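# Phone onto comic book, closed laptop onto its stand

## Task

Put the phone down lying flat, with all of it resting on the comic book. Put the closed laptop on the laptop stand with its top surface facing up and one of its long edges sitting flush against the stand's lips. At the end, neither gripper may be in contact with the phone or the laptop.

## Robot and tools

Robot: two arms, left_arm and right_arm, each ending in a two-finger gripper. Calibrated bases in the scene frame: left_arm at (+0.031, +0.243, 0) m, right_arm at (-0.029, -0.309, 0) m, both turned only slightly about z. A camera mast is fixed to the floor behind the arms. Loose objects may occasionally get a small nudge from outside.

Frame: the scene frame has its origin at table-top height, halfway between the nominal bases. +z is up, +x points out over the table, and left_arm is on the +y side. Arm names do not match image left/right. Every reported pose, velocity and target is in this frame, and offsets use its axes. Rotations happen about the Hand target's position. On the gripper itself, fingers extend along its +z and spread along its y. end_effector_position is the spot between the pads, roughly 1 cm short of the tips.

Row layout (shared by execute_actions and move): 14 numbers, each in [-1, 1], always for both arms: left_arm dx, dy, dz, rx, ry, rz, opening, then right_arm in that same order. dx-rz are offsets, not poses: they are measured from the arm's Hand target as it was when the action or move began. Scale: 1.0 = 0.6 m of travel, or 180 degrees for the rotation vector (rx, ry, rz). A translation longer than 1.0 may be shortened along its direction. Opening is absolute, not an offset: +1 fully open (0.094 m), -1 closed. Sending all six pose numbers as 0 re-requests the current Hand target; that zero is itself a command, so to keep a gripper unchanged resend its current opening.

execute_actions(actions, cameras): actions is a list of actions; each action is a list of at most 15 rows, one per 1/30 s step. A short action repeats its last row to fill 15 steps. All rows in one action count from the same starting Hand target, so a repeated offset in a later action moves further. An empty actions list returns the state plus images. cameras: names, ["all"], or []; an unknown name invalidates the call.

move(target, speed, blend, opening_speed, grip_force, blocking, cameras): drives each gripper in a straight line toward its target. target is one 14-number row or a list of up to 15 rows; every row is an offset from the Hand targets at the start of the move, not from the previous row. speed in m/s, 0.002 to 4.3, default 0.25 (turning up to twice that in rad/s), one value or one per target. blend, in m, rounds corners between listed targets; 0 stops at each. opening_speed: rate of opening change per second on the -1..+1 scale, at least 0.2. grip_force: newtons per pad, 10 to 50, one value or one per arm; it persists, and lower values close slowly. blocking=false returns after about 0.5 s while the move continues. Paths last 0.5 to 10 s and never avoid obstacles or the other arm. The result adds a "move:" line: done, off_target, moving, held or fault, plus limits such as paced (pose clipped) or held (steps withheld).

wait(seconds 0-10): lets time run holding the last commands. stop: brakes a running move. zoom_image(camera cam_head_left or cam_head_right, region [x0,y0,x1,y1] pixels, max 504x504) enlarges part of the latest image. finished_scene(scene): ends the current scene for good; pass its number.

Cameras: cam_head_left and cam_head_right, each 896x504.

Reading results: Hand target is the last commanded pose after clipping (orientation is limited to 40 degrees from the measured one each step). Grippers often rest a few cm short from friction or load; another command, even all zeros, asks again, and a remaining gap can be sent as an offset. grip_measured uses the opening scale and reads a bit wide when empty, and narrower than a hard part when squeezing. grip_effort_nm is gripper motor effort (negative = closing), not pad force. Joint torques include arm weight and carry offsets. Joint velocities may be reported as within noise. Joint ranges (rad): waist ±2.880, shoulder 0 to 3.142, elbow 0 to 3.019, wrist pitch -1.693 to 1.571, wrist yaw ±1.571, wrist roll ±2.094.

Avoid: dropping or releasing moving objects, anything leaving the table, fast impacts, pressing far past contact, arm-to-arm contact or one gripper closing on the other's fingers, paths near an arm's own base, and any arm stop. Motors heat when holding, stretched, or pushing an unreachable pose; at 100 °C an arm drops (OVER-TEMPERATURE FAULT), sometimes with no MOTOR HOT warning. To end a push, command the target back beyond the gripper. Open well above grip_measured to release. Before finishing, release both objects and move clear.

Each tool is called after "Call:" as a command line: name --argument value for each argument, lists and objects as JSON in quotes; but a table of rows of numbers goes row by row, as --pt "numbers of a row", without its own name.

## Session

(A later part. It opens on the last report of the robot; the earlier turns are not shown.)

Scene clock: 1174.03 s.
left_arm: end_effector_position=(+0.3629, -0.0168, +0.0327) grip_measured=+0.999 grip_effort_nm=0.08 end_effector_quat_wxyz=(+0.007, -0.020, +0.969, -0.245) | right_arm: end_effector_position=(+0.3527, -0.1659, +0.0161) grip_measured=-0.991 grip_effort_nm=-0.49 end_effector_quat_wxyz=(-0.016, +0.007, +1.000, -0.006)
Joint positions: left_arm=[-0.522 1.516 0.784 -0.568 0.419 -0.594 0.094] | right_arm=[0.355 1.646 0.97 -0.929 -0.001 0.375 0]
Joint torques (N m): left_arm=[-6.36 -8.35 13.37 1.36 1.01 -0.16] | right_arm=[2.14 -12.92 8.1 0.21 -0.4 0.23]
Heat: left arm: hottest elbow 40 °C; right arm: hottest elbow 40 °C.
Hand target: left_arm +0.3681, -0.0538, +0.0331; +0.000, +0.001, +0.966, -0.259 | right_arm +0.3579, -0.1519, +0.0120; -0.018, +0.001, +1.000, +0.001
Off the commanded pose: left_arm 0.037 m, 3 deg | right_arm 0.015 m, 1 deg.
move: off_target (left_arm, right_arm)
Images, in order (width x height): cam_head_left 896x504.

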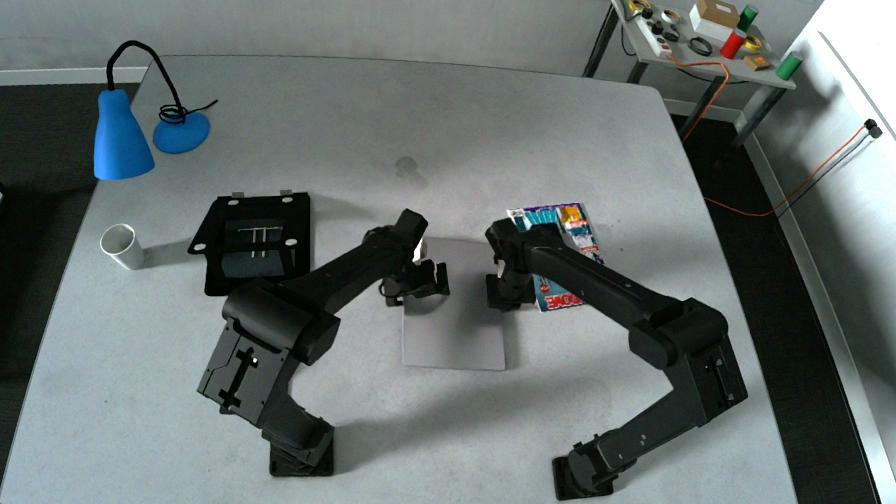

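Call:
move --target '[0.0, 0.0, 0.0583, 0, 0, 0, 1.0, 0, 0, 0, 0, 0, 0, -1]' --speed 0.05

Call:
move --target '[0.0, 0.0, 0.0333, 0, 0, 0, 1.0, 0, 0, 0, 0, 0, 0, -1]' --speed 0.05 --cameras '["cam_head_left"]'

Call:
zoom_image --camera "cam_head_left" --region '[350, 220, 530, 390]'

Scene clock: 1179.53 s.
left_arm: end_effector_position=(+0.3492, -0.0181, +0.0326) grip_measured=+0.999 grip_effort_nm=0.07 end_effector_quat_wxyz=(-0.021, -0.017, +0.973, -0.229) | right_arm: end_effector_position=(+0.3521, -0.1670, +0.0162) grip_measured=-0.991 grip_effort_nm=-0.49 end_effector_quat_wxyz=(-0.017, +0.007, +1.000, -0.008)
Joint positions: left_arm=[-0.541 1.518 0.799 -0.642 0.418 -0.593 0.094] | right_arm=[0.355 1.646 0.97 -0.932 0.003 0.375 0]
Joint torques (N m): left_arm=[-4.13 -14.33 15.46 0.13 1.1 -0.24] | right_arm=[2.02 -12.92 8.1 0.36 -0.55 0.23]
Heat: left arm: hottest elbow 40 °C; right arm: hottest elbow 40 °C.
Hand target: left_arm +0.3680, -0.0538, +0.0679; +0.000, +0.001, +0.966, -0.259 | right_arm +0.3580, -0.1520, +0.0120; -0.018, +0.001, +1.000, +0.001
Off the commanded pose: left_arm 0.054 m, 5 deg | right_arm 0.017 m, 1 deg.
move: off_target (left_arm, right_arm)

Scene clock: 1180.53 s.
left_arm: end_effector_position=(+0.3376, -0.0158, +0.0343) grip_measured=+0.999 grip_effort_nm=0.07 end_effector_quat_wxyz=(-0.045, -0.020, +0.975, -0.219) | right_arm: end_effector_position=(+0.3520, -0.1665, +0.0162) grip_measured=-0.991 grip_effort_nm=-0.49 end_effector_quat_wxyz=(-0.017, +0.007, +1.000, -0.007)
Joint positions: left_arm=[-0.549 1.514 0.806 -0.704 0.423 -0.595 0.094] | right_arm=[0.355 1.646 0.97 -0.932 0.001 0.375 0]
Joint torques (N m): left_arm=[-3.96 -16.91 16.8 0.25 0.98 -0.13] | right_arm=[2.14 -12.92 8.09 0.36 -0.47 0.23]
Heat: left arm: hottest elbow 40 °C; right arm: hottest elbow 40 °C.
Hand target: left_arm +0.3681, -0.0538, +0.0881; +0.000, +0.001, +0.966, -0.259 | right_arm +0.3580, -0.1519, +0.0121; -0.018, +0.001, +1.000, +0.001
Off the commanded pose: left_arm 0.072 m, 7 deg | right_arm 0.016 m, 1 deg.
move: off_target (left_arm, right_arm)
Images, in order (width x height): cam_head_left 896x504.

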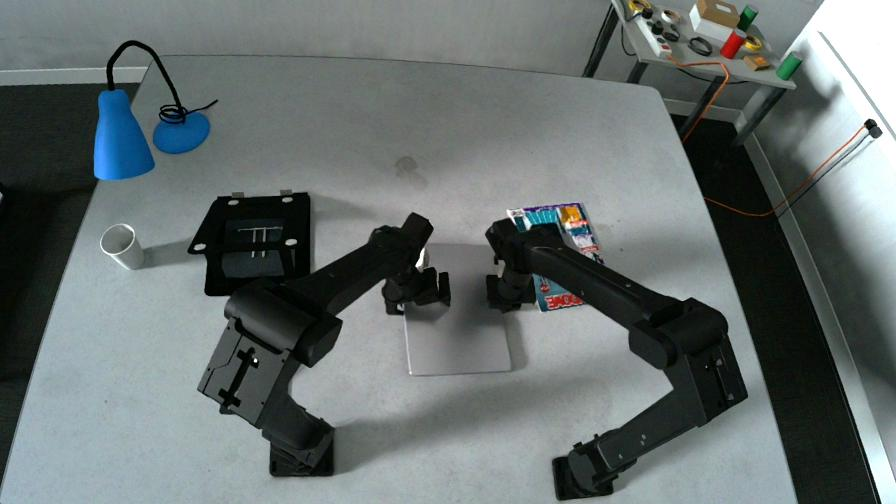

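Scaled by 2.800.

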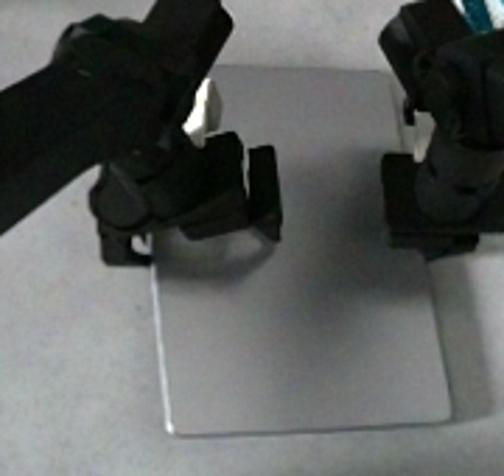

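Call:
move --target '[0.0167, 0.0, 0.0667, 0, 0, 0, 1.0, 0, 0, 0, 0, 0, 0, -1]' --speed 0.06 --cameras '["cam_head_left"]'

Call:
zoom_image --camera "cam_head_left" --region '[350, 220, 530, 390]'

Scene clock: 1187.97 s.
left_arm: end_effector_position=(+0.3366, -0.0164, +0.0662) grip_measured=+0.999 grip_effort_nm=0.08 end_effector_quat_wxyz=(-0.061, -0.023, +0.975, -0.212) | right_arm: end_effector_position=(+0.3519, -0.1673, +0.0151) grip_measured=-0.991 grip_effort_nm=-0.49 end_effector_quat_wxyz=(-0.018, +0.007, +1.000, -0.009)
Joint positions: left_arm=[-0.549 1.471 0.865 -0.841 0.43 -0.595 0.094] | right_arm=[0.355 1.649 0.97 -0.932 0.004 0.375 0]
Joint torques (N m): left_arm=[-3.08 -16.62 19.15 0.66 0.83 -0.05] | right_arm=[2.02 -13.16 8.1 0.34 -0.6 0.23]
Heat: left arm: hottest elbow 40 °C; right arm: hottest elbow 40 °C.
Hand target: left_arm +0.3781, -0.0538, +0.1279; +0.000, +0.001, +0.966, -0.259 | right_arm +0.3580, -0.1519, +0.0121; -0.018, +0.001, +1.000, +0.001
Off the commanded pose: left_arm 0.083 m, 9 deg | right_arm 0.017 m, 1 deg.
move: off_target (left_arm, right_arm)
Images, in order (width x height): cam_head_left 896x504.

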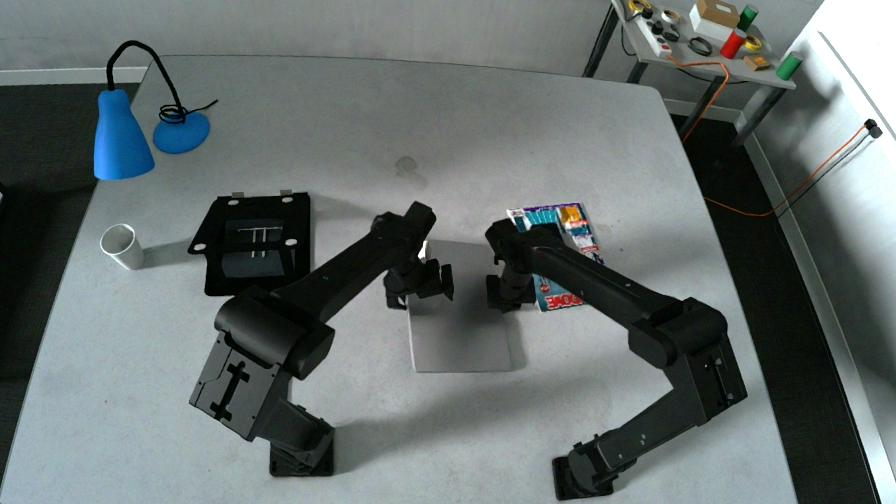

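Scaled by 2.800.

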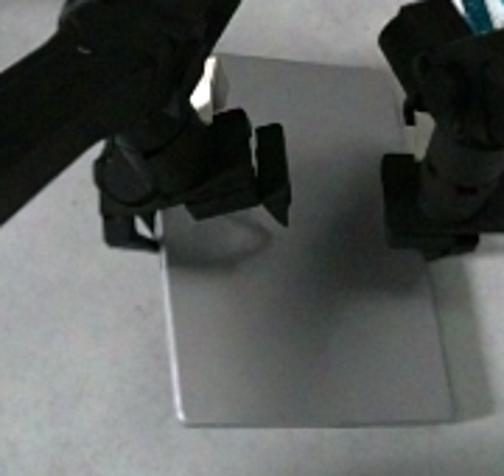

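Call:
move --target '[0.0083, 0.0, 0.0667, 0, 0, 0, 1.0, 0, 0, 0, 0, 0, 0, -1]' --speed 0.06 --cameras '["all"]'

Call:
zoom_image --camera "cam_head_left" --region '[350, 220, 530, 390]'

Call:
zoom_image --camera "cam_head_right" --region '[350, 220, 530, 390]'

Scene clock: 1203.60 s.
left_arm: end_effector_position=(+0.3423, -0.0198, +0.1037) grip_measured=+0.999 grip_effort_nm=0.07 end_effector_quat_wxyz=(-0.065, -0.024, +0.975, -0.211) | right_arm: end_effector_position=(+0.3518, -0.1677, +0.0143) grip_measured=-0.991 grip_effort_nm=-0.49 end_effector_quat_wxyz=(-0.019, +0.007, +1.000, -0.011)
Joint positions: left_arm=[-0.549 1.434 0.941 -0.962 0.43 -0.595 0.094] | right_arm=[0.355 1.651 0.97 -0.932 0.007 0.375 0]
Joint torques (N m): left_arm=[-2.32 -15.68 20.31 0.66 0.82 0.04] | right_arm=[1.96 -13.39 8.09 0.34 -0.67 0.23]
Heat: left arm: hottest elbow 44 °C; right arm: hottest elbow 40 °C.
Hand target: left_arm +0.3831, -0.0538, +0.1681; +0.000, +0.001, +0.966, -0.259 | right_arm +0.3580, -0.1520, +0.0119; -0.018, +0.001, +1.000, +0.000
Off the commanded pose: left_arm 0.083 m, 10 deg | right_arm 0.017 m, 2 deg.
move: off_target (left_arm, right_arm)

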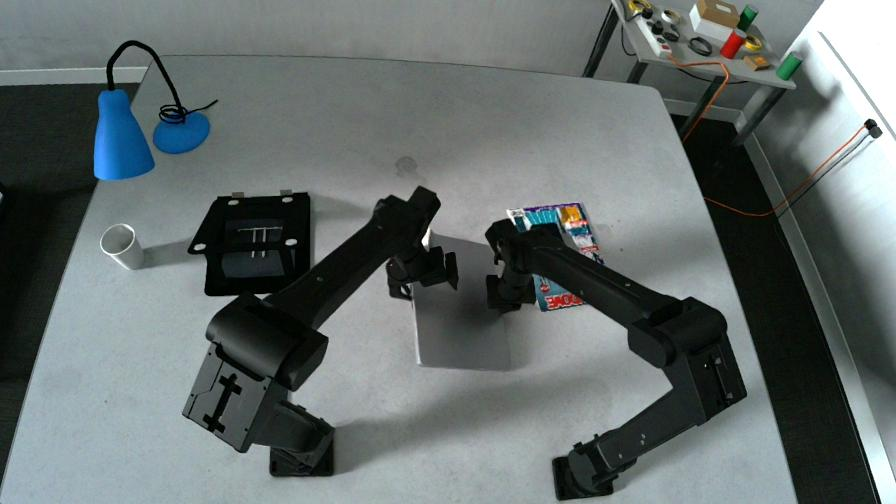

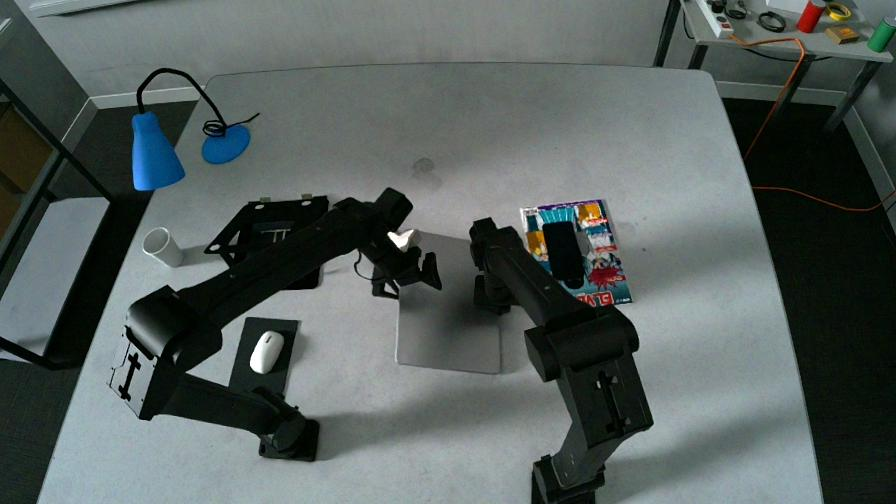

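Scaled by 2.800.

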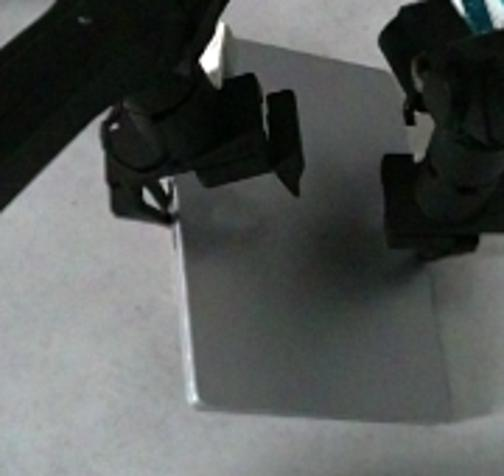

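Scaled by 2.800.

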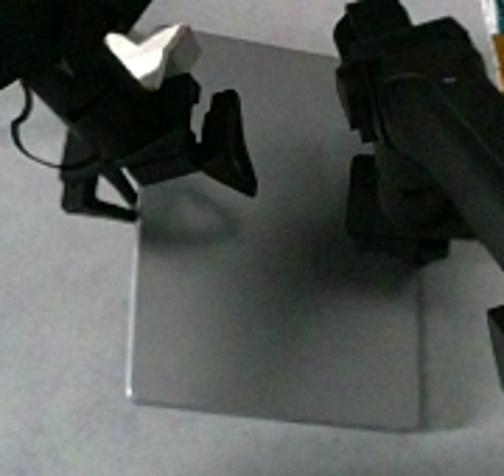

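Call:
move --target '[0.0, -0.05, 0.075, 0, 0, 0, 1.0, 0, 0, 0, 0, 0, 0, -1]' --speed 0.06 --cameras '["cam_head_left"]'

Call:
zoom_image --camera "cam_head_left" --region '[350, 220, 530, 390]'

Scene clock: 1210.00 s.
left_arm: end_effector_position=(+0.3425, -0.0198, +0.1162) grip_measured=+0.999 grip_effort_nm=0.07 end_effector_quat_wxyz=(-0.070, -0.032, +0.978, -0.193) | right_arm: end_effector_position=(+0.3517, -0.1678, +0.0140) grip_measured=-0.991 grip_effort_nm=-0.49 end_effector_quat_wxyz=(-0.019, +0.007, +1.000, -0.011)
Joint positions: left_arm=[-0.559 1.43 0.981 -1.029 0.404 -0.615 0.094] | right_arm=[0.355 1.652 0.97 -0.932 0.007 0.375 0]
Joint torques (N m): left_arm=[-1.85 -13.16 10.69 0.53 0.97 -0.02] | right_arm=[2.08 -13.33 8.08 0.34 -0.67 0.23]
Heat: left arm: hottest elbow 44 °C; right arm: hottest elbow 40 °C.
Hand target: left_arm +0.3442, -0.0268, +0.1266; -0.065, -0.029, +0.975, -0.208 (not the last commanded pose) | right_arm +0.3580, -0.1519, +0.0120; -0.018, +0.001, +1.000, +0.001
Off the commanded pose: left_arm 0.123 m, 12 deg | right_arm 0.017 m, 2 deg.
move: held (left_arm; a check stopped the path), off_target (right_arm); limits=held
pose unreachable (left arm): on one or more control steps of this call, first in action 0 (counted from 0), this arm could not follow its commanded pose, so it was not sent that pose on those steps. It may still have moved: this result reports where it is.
cause: moving toward the commanded pose would bring a part of the arm too close to another arm (this arm's fingers and the right arm's wrist (the part past joint 4), along the way the arms are being sent, or toward where that arm still pushes).
Images, in order (width x height): cam_head_left 896x504.

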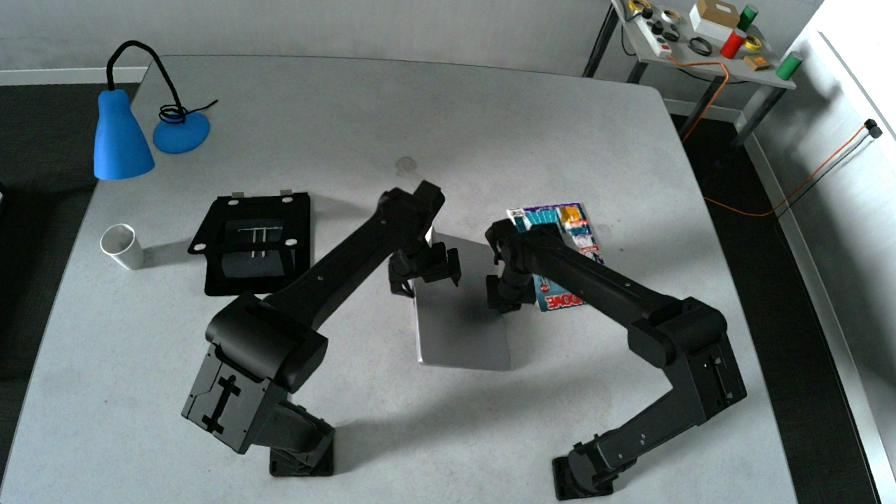

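Scaled by 2.800.

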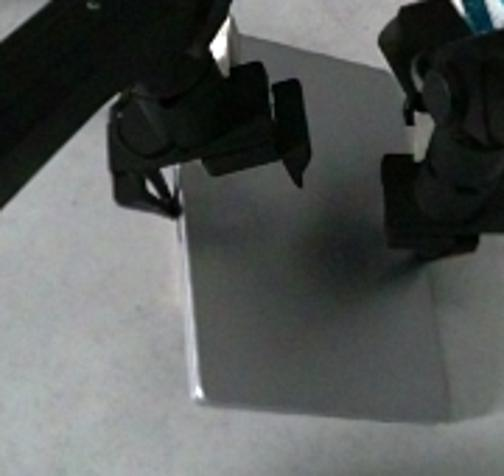

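Call:
move --target '[0.0, 0.0, 0.0, 0, 0, 0, 1.0, 0.0, 0.0, 0.0133, 0.1944, 0, 0, -1]' --speed 0.12 --cameras '["all"]'

Call:
zoom_image --camera "cam_head_left" --region '[350, 220, 530, 390]'

Scene clock: 1227.00 s.
left_arm: end_effector_position=(+0.3418, -0.0171, +0.1144) grip_measured=+0.999 grip_effort_nm=0.07 end_effector_quat_wxyz=(-0.072, -0.035, +0.979, -0.190) | right_arm: end_effector_position=(+0.3545, -0.1657, +0.0149) grip_measured=-0.991 grip_effort_nm=-0.48 end_effector_quat_wxyz=(-0.023, +0.008, +0.960, +0.280)
Joint positions: left_arm=[-0.555 1.43 0.977 -1.031 0.4 -0.615 0.094] | right_arm=[0.123 1.647 0.871 -0.761 -0.569 0.155 0]
Joint torques (N m): left_arm=[-2.02 -14.15 10.71 0.69 1.15 -0.03] | right_arm=[1.73 -14.51 6.34 0.83 -1.71 0.08]
Heat: left arm: hottest elbow 43 °C; right arm: hottest elbow 40 °C.
Hand target: left_arm +0.3442, -0.0269, +0.1267; -0.065, -0.028, +0.975, -0.209 | right_arm +0.3579, -0.1519, +0.0199; -0.018, -0.005, +0.953, +0.301
Off the commanded pose: left_arm 0.016 m, 2 deg | right_arm 0.015 m, 3 deg.
move: off_target (left_arm, right_arm)

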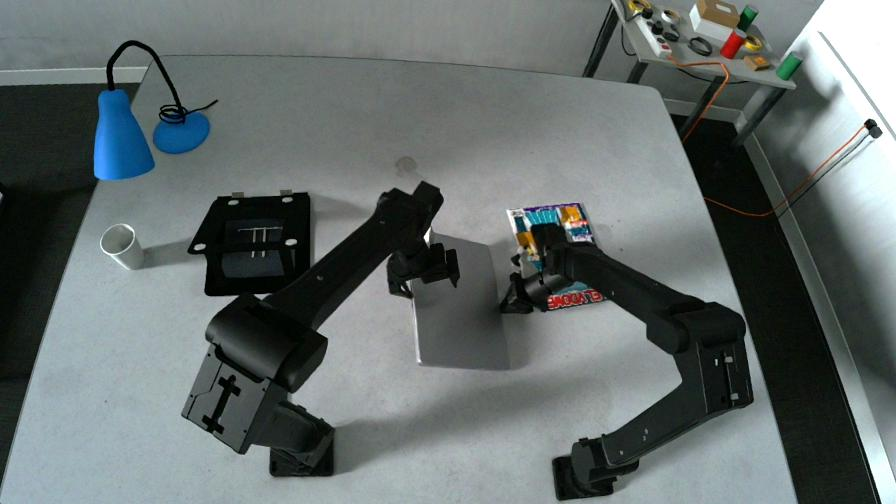

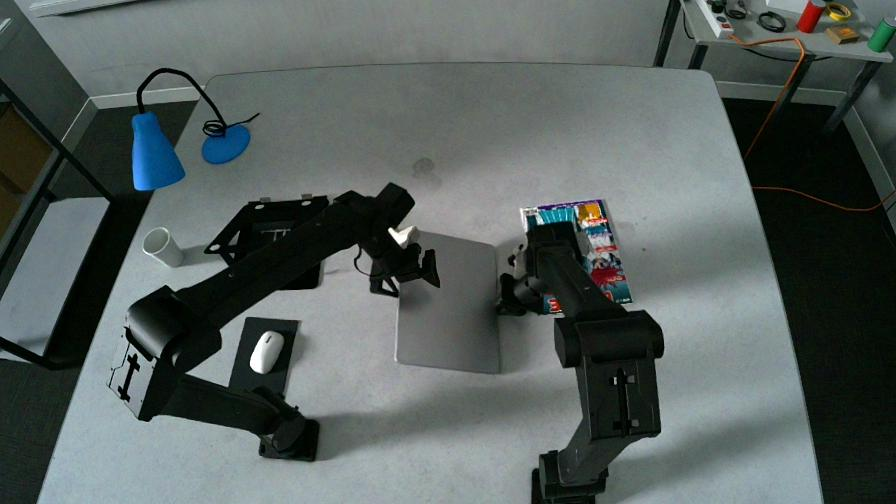

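Scaled by 2.800.

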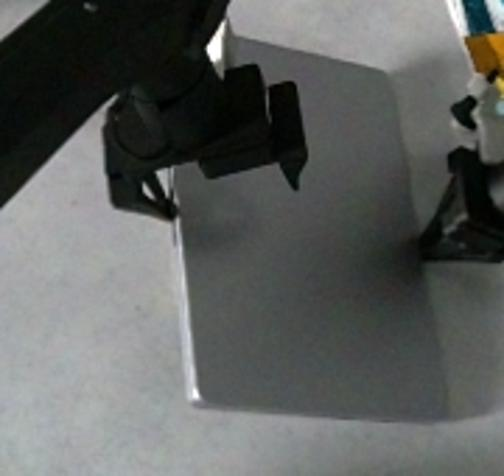

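Call:
move --target '[0.0017, 0.0367, 0.035, -0.1434, -0.0455, 0.0014, 1.0, 0.0, 0.0, 0.0, 0, 0, 0, -1]' --speed 0.1 --cameras '["all"]'

Call:
zoom_image --camera "cam_head_left" --region '[350, 220, 530, 390]'

Scene clock: 1252.67 s.
left_arm: end_effector_position=(+0.3343, +0.0030, +0.1186) grip_measured=+0.999 grip_effort_nm=0.07 end_effector_quat_wxyz=(-0.037, -0.024, +0.918, -0.394) | right_arm: end_effector_position=(+0.3545, -0.1641, +0.0155) grip_measured=-0.991 grip_effort_nm=-0.48 end_effector_quat_wxyz=(-0.024, +0.007, +0.958, +0.285)
Joint positions: left_arm=[-0.376 1.308 0.743 -0.722 0.774 -0.515 0.094] | right_arm=[0.123 1.649 0.871 -0.759 -0.58 0.154 0]
Joint torques (N m): left_arm=[-1.55 -14.39 10.85 1.95 1.57 0.13] | right_arm=[1.79 -14.56 6.34 0.76 -1.36 0.11]
Motor temperatures (°C): left_arm=[22 28 41 24 30 23 26] | right_arm=[26 36 38 25 29 23 26]
Heat: left arm: hottest elbow 41 °C; right arm: hottest elbow 38 °C.
Hand target: left_arm +0.3451, -0.0049, +0.1475; +0.000, +0.000, +0.906, -0.423 | right_arm +0.3580, -0.1519, +0.0200; -0.018, -0.005, +0.953, +0.301
Off the commanded pose: left_arm 0.032 m, 6 deg | right_arm 0.013 m, 2 deg.
move: off_target (left_arm, right_arm)

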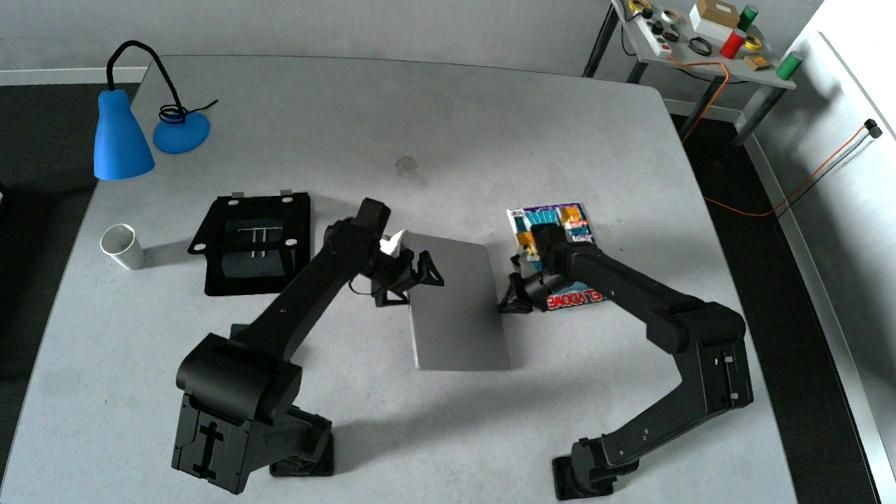

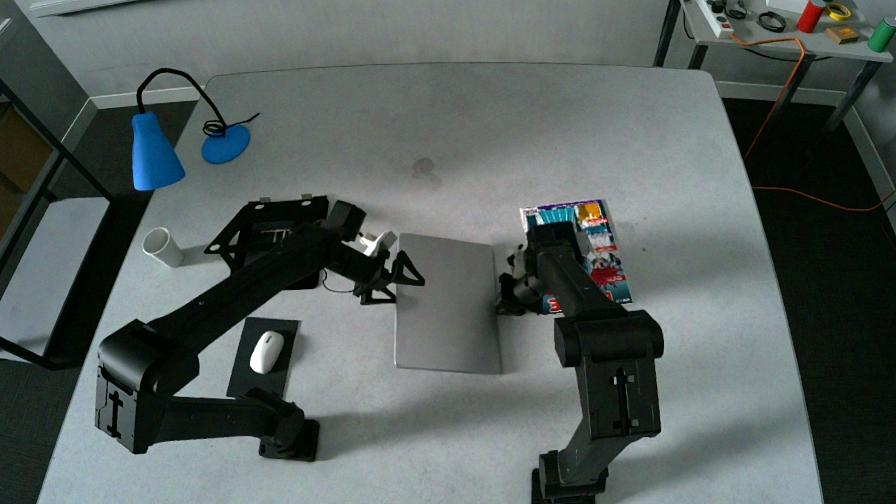

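Scaled by 2.800.

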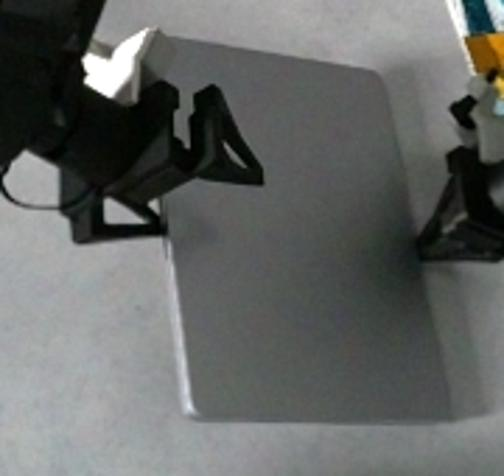

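Call:
move --target '[0.0083, -0.0833, -0.02, 0, 0, 0, 1.0, 0.0, 0.0, 0.0, 0, 0, 0, -1]' --speed 0.06 --cameras '["cam_head_left"]'

Call:
zoom_image --camera "cam_head_left" --region '[350, 220, 530, 390]'

Scene clock: 1261.73 s.
left_arm: end_effector_position=(+0.3530, -0.0087, +0.1131) grip_measured=+1.000 grip_effort_nm=0.02 end_effector_quat_wxyz=(-0.008, -0.054, +0.922, -0.384) | right_arm: end_effector_position=(+0.3589, -0.1737, +0.0143) grip_measured=-0.991 grip_effort_nm=-0.48 end_effector_quat_wxyz=(-0.017, +0.016, +0.960, +0.280)
Joint positions: left_arm=[-0.411 1.325 0.743 -0.6 0.704 -0.644 0.094] | right_arm=[0.103 1.649 0.871 -0.753 -0.567 0.153 0]
Joint torques (N m): left_arm=[-7.88 -9.93 12.19 3.41 2.4 -0.1] | right_arm=[3.14 -14.56 6.31 0.58 -1.78 0.13]
Heat: left arm: hottest elbow 40 °C; right arm: hottest elbow 38 °C.
Hand target: left_arm +0.3501, -0.0549, +0.1355; +0.000, -0.001, +0.906, -0.423 | right_arm +0.3580, -0.1520, +0.0200; -0.018, -0.005, +0.953, +0.301
Off the commanded pose: left_arm 0.051 m, 8 deg | right_arm 0.022 m, 3 deg.
move: off_target (left_arm, right_arm)
Images, in order (width x height): cam_head_left 896x504.

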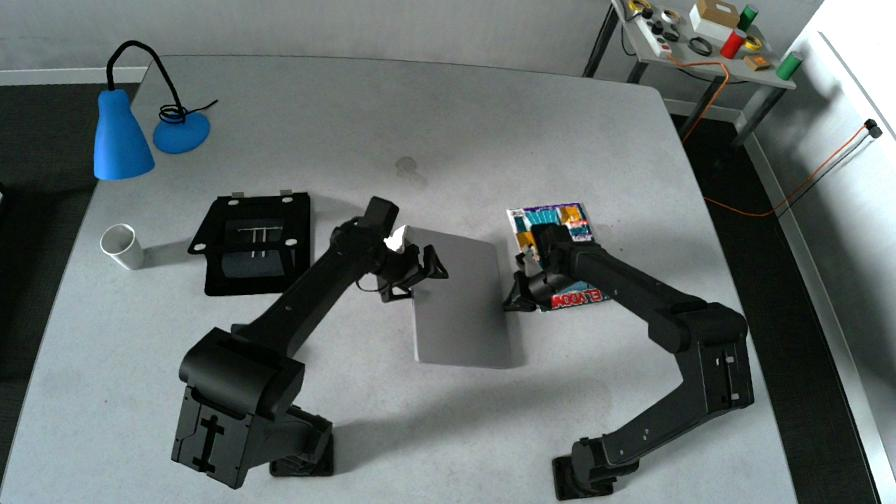

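Scaled by 2.800.

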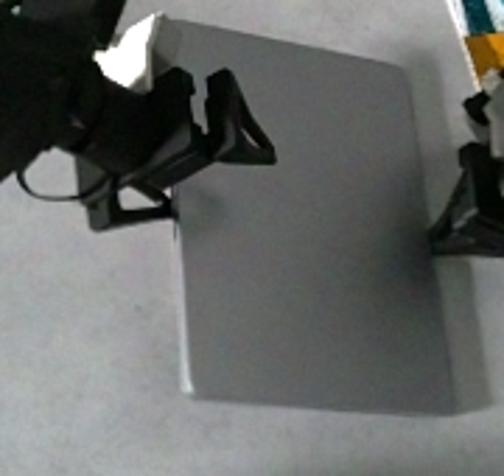

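Call:
move --target '[-0.01, 0.075, -0.02, 0, 0, 0, 0.1, 0.0, 0.0, 0.0, 0, 0, 0, -1]' --speed 0.03 --opening_speed 0.5 --cameras '["all"]'

Call:
zoom_image --camera "cam_head_left" --region '[350, 220, 530, 390]'

Call:
zoom_image --camera "cam_head_right" --region '[350, 220, 530, 390]'

Scene clock: 1283.90 s.
left_arm: end_effector_position=(+0.3419, +0.0003, +0.1053) grip_measured=+0.104 grip_effort_nm=-0.15 end_effector_quat_wxyz=(-0.010, -0.020, +0.916, -0.401) | right_arm: end_effector_position=(+0.3589, -0.1731, +0.0148) grip_measured=-0.991 grip_effort_nm=-0.48 end_effector_quat_wxyz=(-0.017, +0.015, +0.959, +0.282)
Joint positions: left_arm=[-0.379 1.325 0.706 -0.6 0.763 -0.537 0.052] | right_arm=[0.102 1.649 0.871 -0.753 -0.572 0.152 0]
Joint torques (N m): left_arm=[-2.26 -11.99 10.62 1.29 1.66 0.1] | right_arm=[3.19 -14.62 6.31 0.57 -1.6 0.12]
Motor temperatures (°C): left_arm=[23 27 39 24 37 23 26] | right_arm=[26 36 38 25 31 23 26]
Heat: left arm: hottest elbow 39 °C; right arm: hottest elbow 38 °C.
Hand target: left_arm +0.3441, -0.0099, +0.1236; +0.000, -0.001, +0.906, -0.422 | right_arm +0.3580, -0.1520, +0.0200; -0.018, -0.005, +0.953, +0.301
Off the commanded pose: left_arm 0.021 m, 4 deg | right_arm 0.022 m, 3 deg.
move: off_target (left_arm, right_arm)

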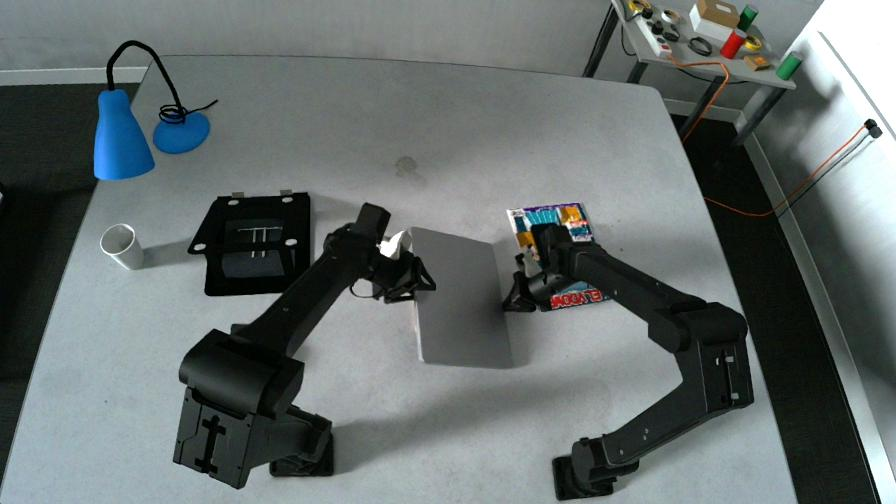

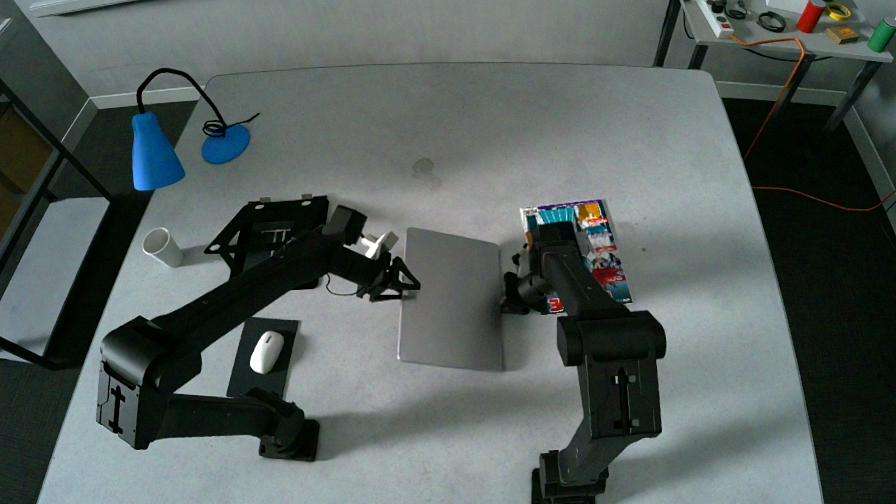

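Scaled by 2.800.

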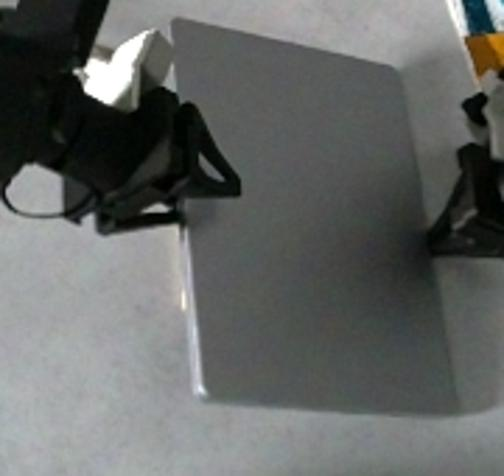

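Scaled by 2.800.

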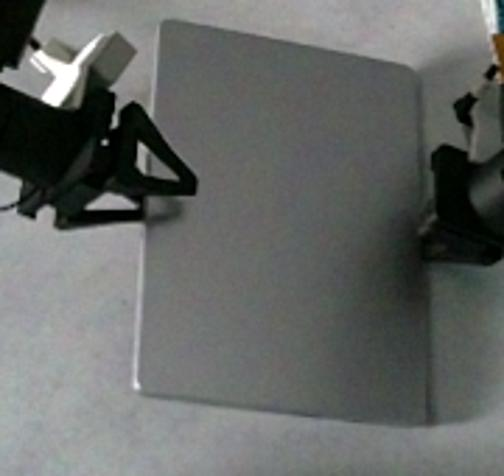

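Call:
move --target '[0.005, 0.01, -0.01, 0, 0, 0, -0.35, 0.0, 0.0, 0.0, 0, 0, 0, -1]' --speed 0.03 --opening_speed 0.4 --cameras '["all"]'

Call:
zoom_image --camera "cam_head_left" --region '[370, 240, 470, 320]'

Call:
zoom_image --camera "cam_head_right" --region '[350, 240, 450, 320]'

Scene clock: 1291.40 s.
left_arm: end_effector_position=(+0.3436, +0.0059, +0.1032) grip_measured=-0.346 grip_effort_nm=-0.15 end_effector_quat_wxyz=(-0.008, -0.018, +0.914, -0.404) | right_arm: end_effector_position=(+0.3588, -0.1730, +0.0149) grip_measured=-0.991 grip_effort_nm=-0.48 end_effector_quat_wxyz=(-0.017, +0.015, +0.959, +0.283)
Joint positions: left_arm=[-0.36 1.329 0.701 -0.6 0.775 -0.512 0.031] | right_arm=[0.102 1.649 0.871 -0.753 -0.574 0.152 0]
Joint torques (N m): left_arm=[-2.43 -11.22 10.52 1.24 1.57 0.15] | right_arm=[3.19 -14.68 6.31 0.59 -1.58 0.12]
Heat: left arm: hottest elbow 39 °C; right arm: hottest elbow 38 °C.
Hand target: left_arm +0.3472, -0.0039, +0.1177; +0.000, +0.000, +0.906, -0.423 | right_arm +0.3580, -0.1519, +0.0200; -0.018, -0.005, +0.953, +0.301
Off the commanded pose: left_arm 0.018 m, 3 deg | right_arm 0.022 m, 3 deg.
move: off_target (left_arm, right_arm)

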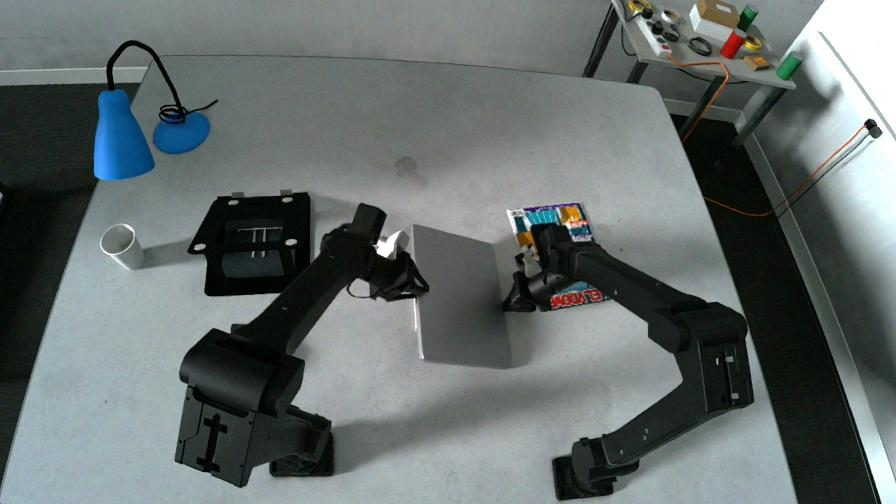

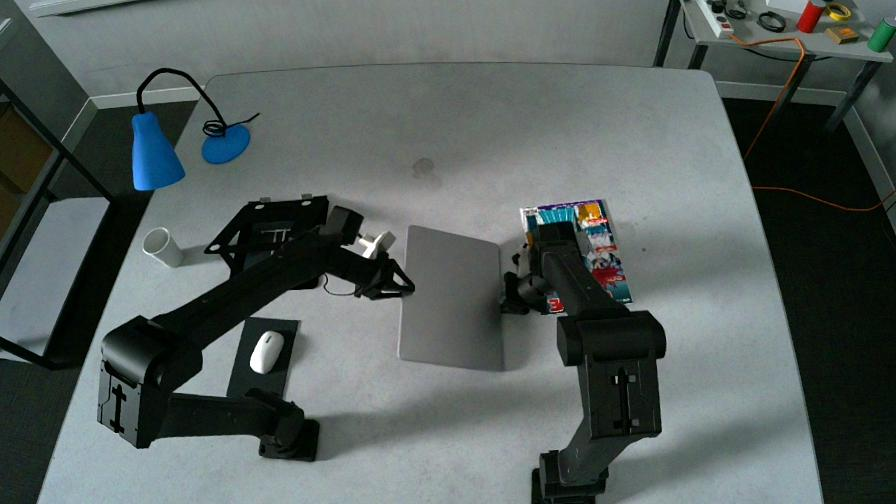

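Scaled by 5.040.

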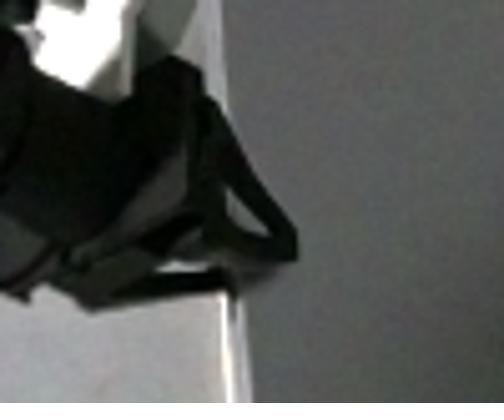

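Scaled by 5.040.

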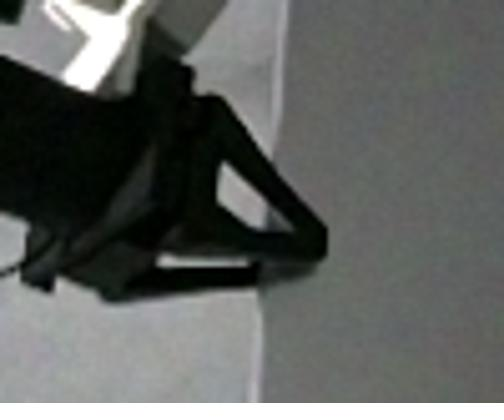

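Call:
move --target '[0.0, 0.0, 0.0, 0, 0, 0, -0.75, 0.0, 0.0, 0.0, 0, 0, 0, -1]' --speed 0.03 --opening_speed 0.4 --grip_force '[30, 50]' --cameras '["cam_head_left"]'

Call:
zoom_image --camera "cam_head_left" --region '[350, 220, 530, 390]'

Scene clock: 1296.97 s.
left_arm: end_effector_position=(+0.3443, +0.0074, +0.1031) grip_measured=-0.601 grip_effort_nm=-0.62 end_effector_quat_wxyz=(-0.008, -0.019, +0.915, -0.404) | right_arm: end_effector_position=(+0.3589, -0.1732, +0.0148) grip_measured=-0.991 grip_effort_nm=-0.48 end_effector_quat_wxyz=(-0.017, +0.015, +0.959, +0.282)
Joint positions: left_arm=[-0.356 1.329 0.701 -0.603 0.775 -0.508 0.019] | right_arm=[0.102 1.649 0.871 -0.753 -0.572 0.152 0]
Joint torques (N m): left_arm=[-2.73 -10.7 10.7 1.29 1.57 0.07] | right_arm=[3.19 -14.62 6.28 0.58 -1.62 0.12]
Heat: left arm: hottest elbow 39 °C; right arm: hottest elbow 37 °C.
Hand target: left_arm +0.3472, -0.0039, +0.1177; +0.000, +0.000, +0.906, -0.423 | right_arm +0.3580, -0.1519, +0.0200; -0.018, -0.005, +0.953, +0.301
Off the commanded pose: left_arm 0.019 m, 3 deg | right_arm 0.022 m, 3 deg.
grip_force (N): 30, 50
move: off_target (left_arm, right_arm)
Images, in order (width x height): cam_head_left 896x504.

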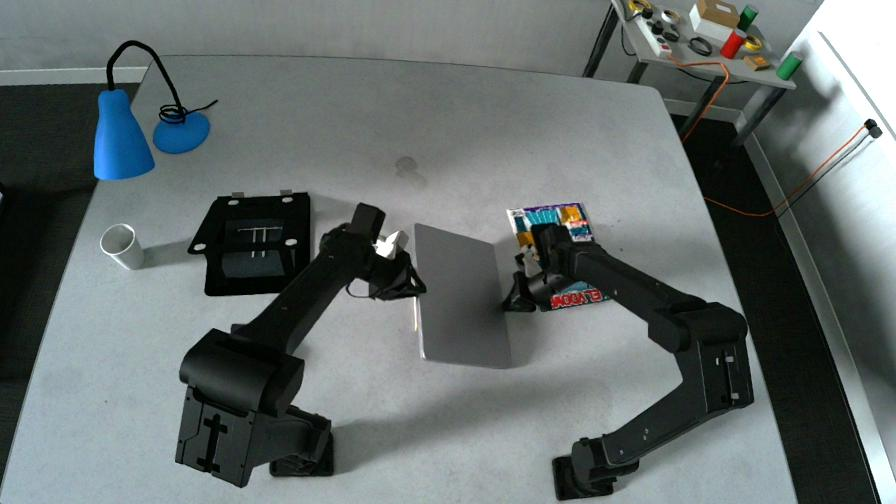

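Scaled by 2.800.

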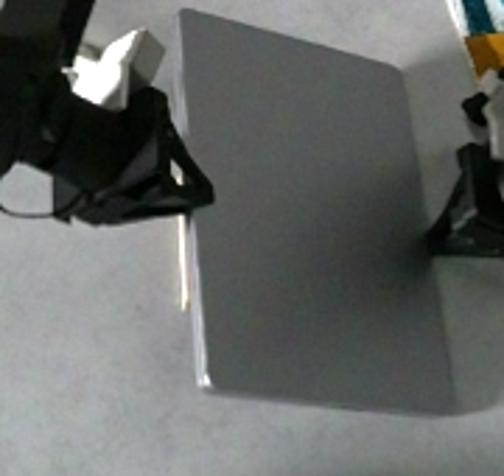

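Call:
move --pt "0.0 0.0 0.0 0 0 0 -0.75 -0.0083 -0.0833 0.0667 0 0 0 -1" --pt "0.0 0.0 0.0 0 0 0 -0.75 -0.15 -0.3833 0.25 -0.1944 0 0 -1" --speed '[0.08, 0.2]' --blend '[0.02, 0]' --cameras '["all"]'

Call:
zoom_image --camera "cam_head_left" --region '[350, 220, 530, 390]'

Scene clock: 1313.37 s.
left_arm: end_effector_position=(+0.3438, +0.0069, +0.1029) grip_measured=-0.604 grip_effort_nm=-0.64 end_effector_quat_wxyz=(-0.010, -0.019, +0.914, -0.406) | right_arm: end_effector_position=(+0.2507, -0.3737, +0.1469) grip_measured=-0.991 grip_effort_nm=-0.48 end_effector_quat_wxyz=(-0.046, -0.002, +0.999, +0.007)
Joint positions: left_arm=[-0.356 1.332 0.701 -0.603 0.78 -0.508 0.019] | right_arm=[-0.226 1.193 0.89 -1.361 0.006 -0.224 0]
Joint torques (N m): left_arm=[-2.78 -11.11 10.73 1.46 1.36 0.08] | right_arm=[-0.44 -9.7 11.96 -0.35 0.08 0.08]
Heat: left arm: hottest elbow 40 °C; right arm: hottest elbow 38 °C.
Hand target: left_arm +0.3472, -0.0039, +0.1176; +0.000, -0.001, +0.906, -0.422 | right_arm +0.2679, -0.3820, +0.1700; -0.018, +0.001, +1.000, +0.001
Off the commanded pose: left_arm 0.019 m, 3 deg | right_arm 0.030 m, 3 deg.
grip_force (N): 30, 50
move: off_target (left_arm, right_arm)

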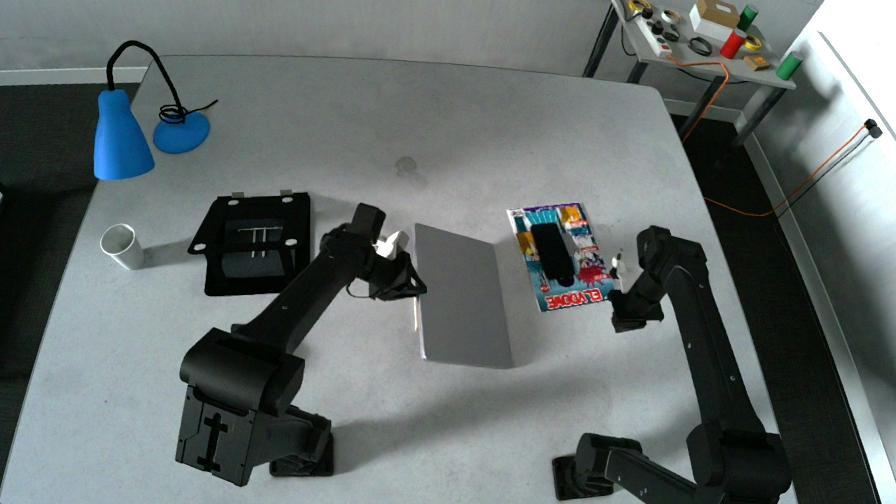

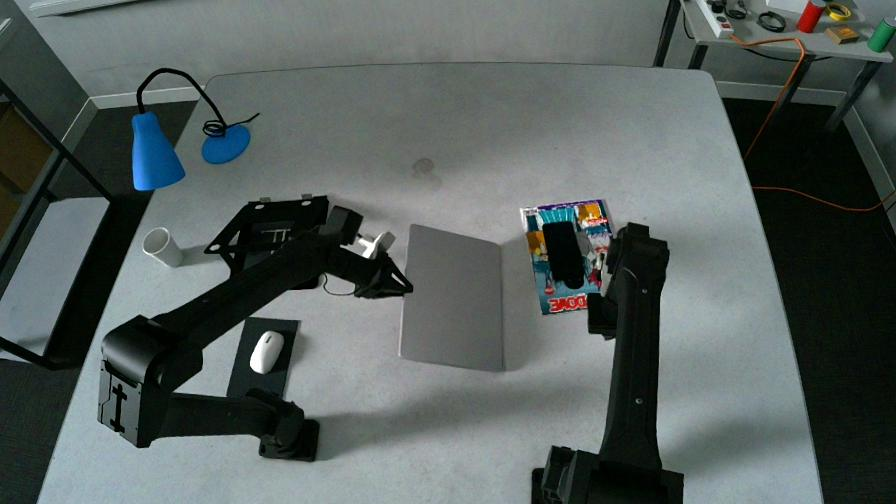

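Scaled by 2.800.

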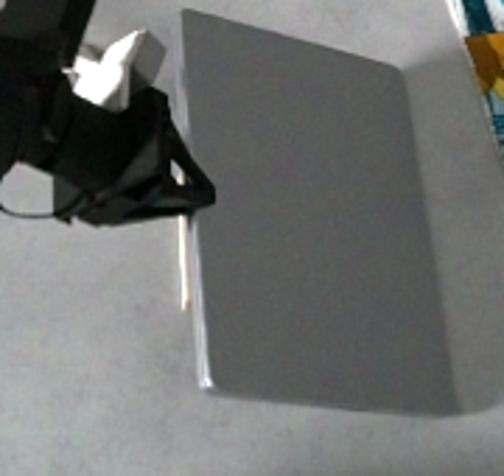

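Call:
move --pt "0.0 -0.0383 0.0567 0.0556 0 0 -0.75 0 0 0 0 0 0 -1" --pt "0.0 -0.0773 0.1043 0.1111 0 0 -0.75 0 0 0 0 0 0 -1" --speed 0.07 --blend '[0.01, 0]' --cameras '["all"]'

Call:
zoom_image --camera "cam_head_left" --region '[350, 200, 530, 370]'

Scene clock: 1326.40 s.
left_arm: end_effector_position=(+0.3351, -0.0301, +0.1491) grip_measured=-0.604 grip_effort_nm=-0.64 end_effector_quat_wxyz=(-0.019, -0.024, +0.969, -0.246) | right_arm: end_effector_position=(+0.2507, -0.3737, +0.1469) grip_measured=-0.991 grip_effort_nm=-0.48 end_effector_quat_wxyz=(-0.046, -0.002, +0.999, +0.007)
Joint positions: left_arm=[-0.578 1.306 0.93 -0.94 0.434 -0.656 0.019] | right_arm=[-0.226 1.193 0.89 -1.361 0.006 -0.224 0]
Joint torques (N m): left_arm=[-3.49 -11.93 17.39 -0.18 0.18 0.16] | right_arm=[-0.26 -9.7 12 -0.35 0.07 0.09]
Heat: left arm: hottest elbow 40 °C; right arm: hottest elbow 42 °C.
Hand target: left_arm +0.3472, -0.0503, +0.1802; +0.000, -0.001, +0.966, -0.259 | right_arm +0.2679, -0.3819, +0.1700; -0.018, +0.001, +1.000, +0.001
Off the commanded pose: left_arm 0.039 m, 4 deg | right_arm 0.030 m, 3 deg.
grip_force (N): 30, 50
move: off_target (left_arm, right_arm)

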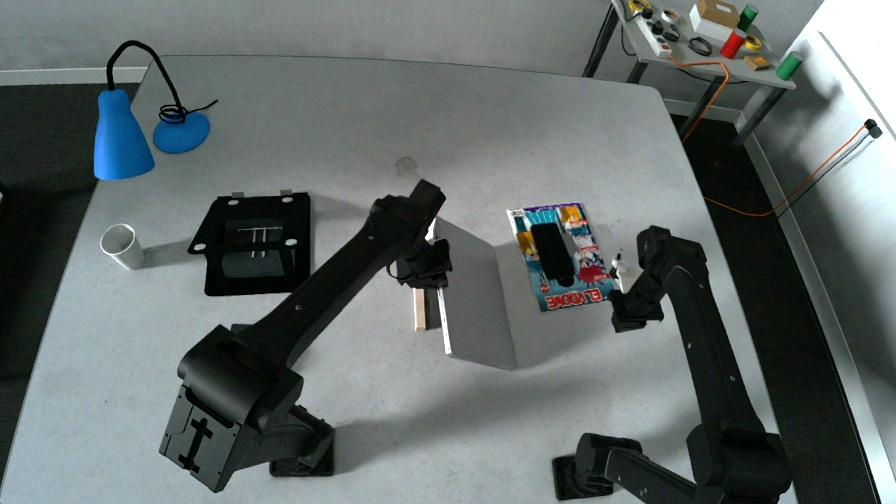

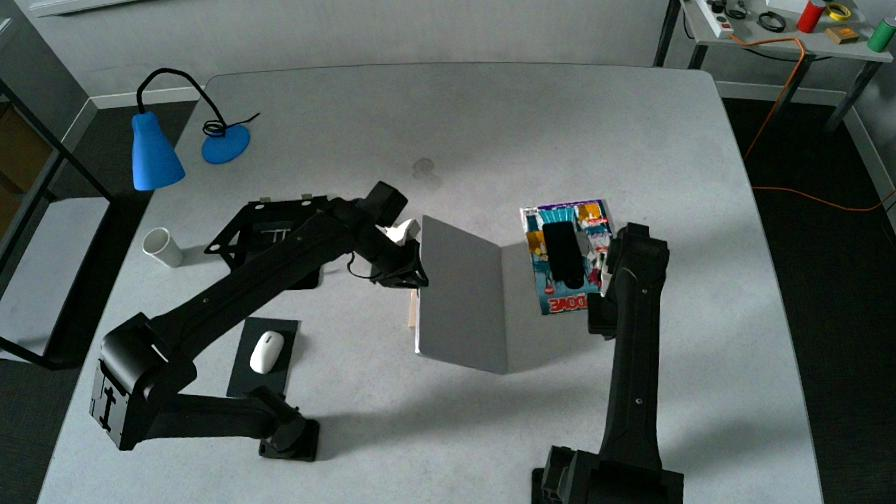

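Scaled by 2.800.

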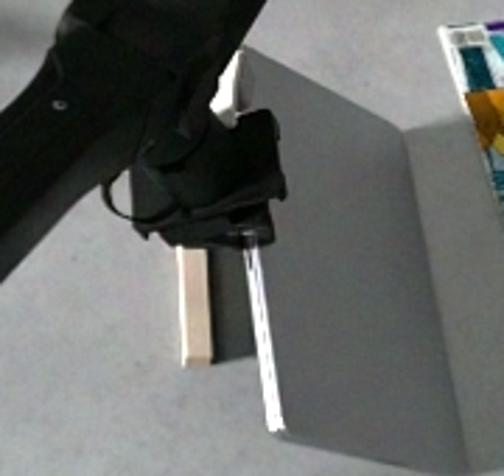

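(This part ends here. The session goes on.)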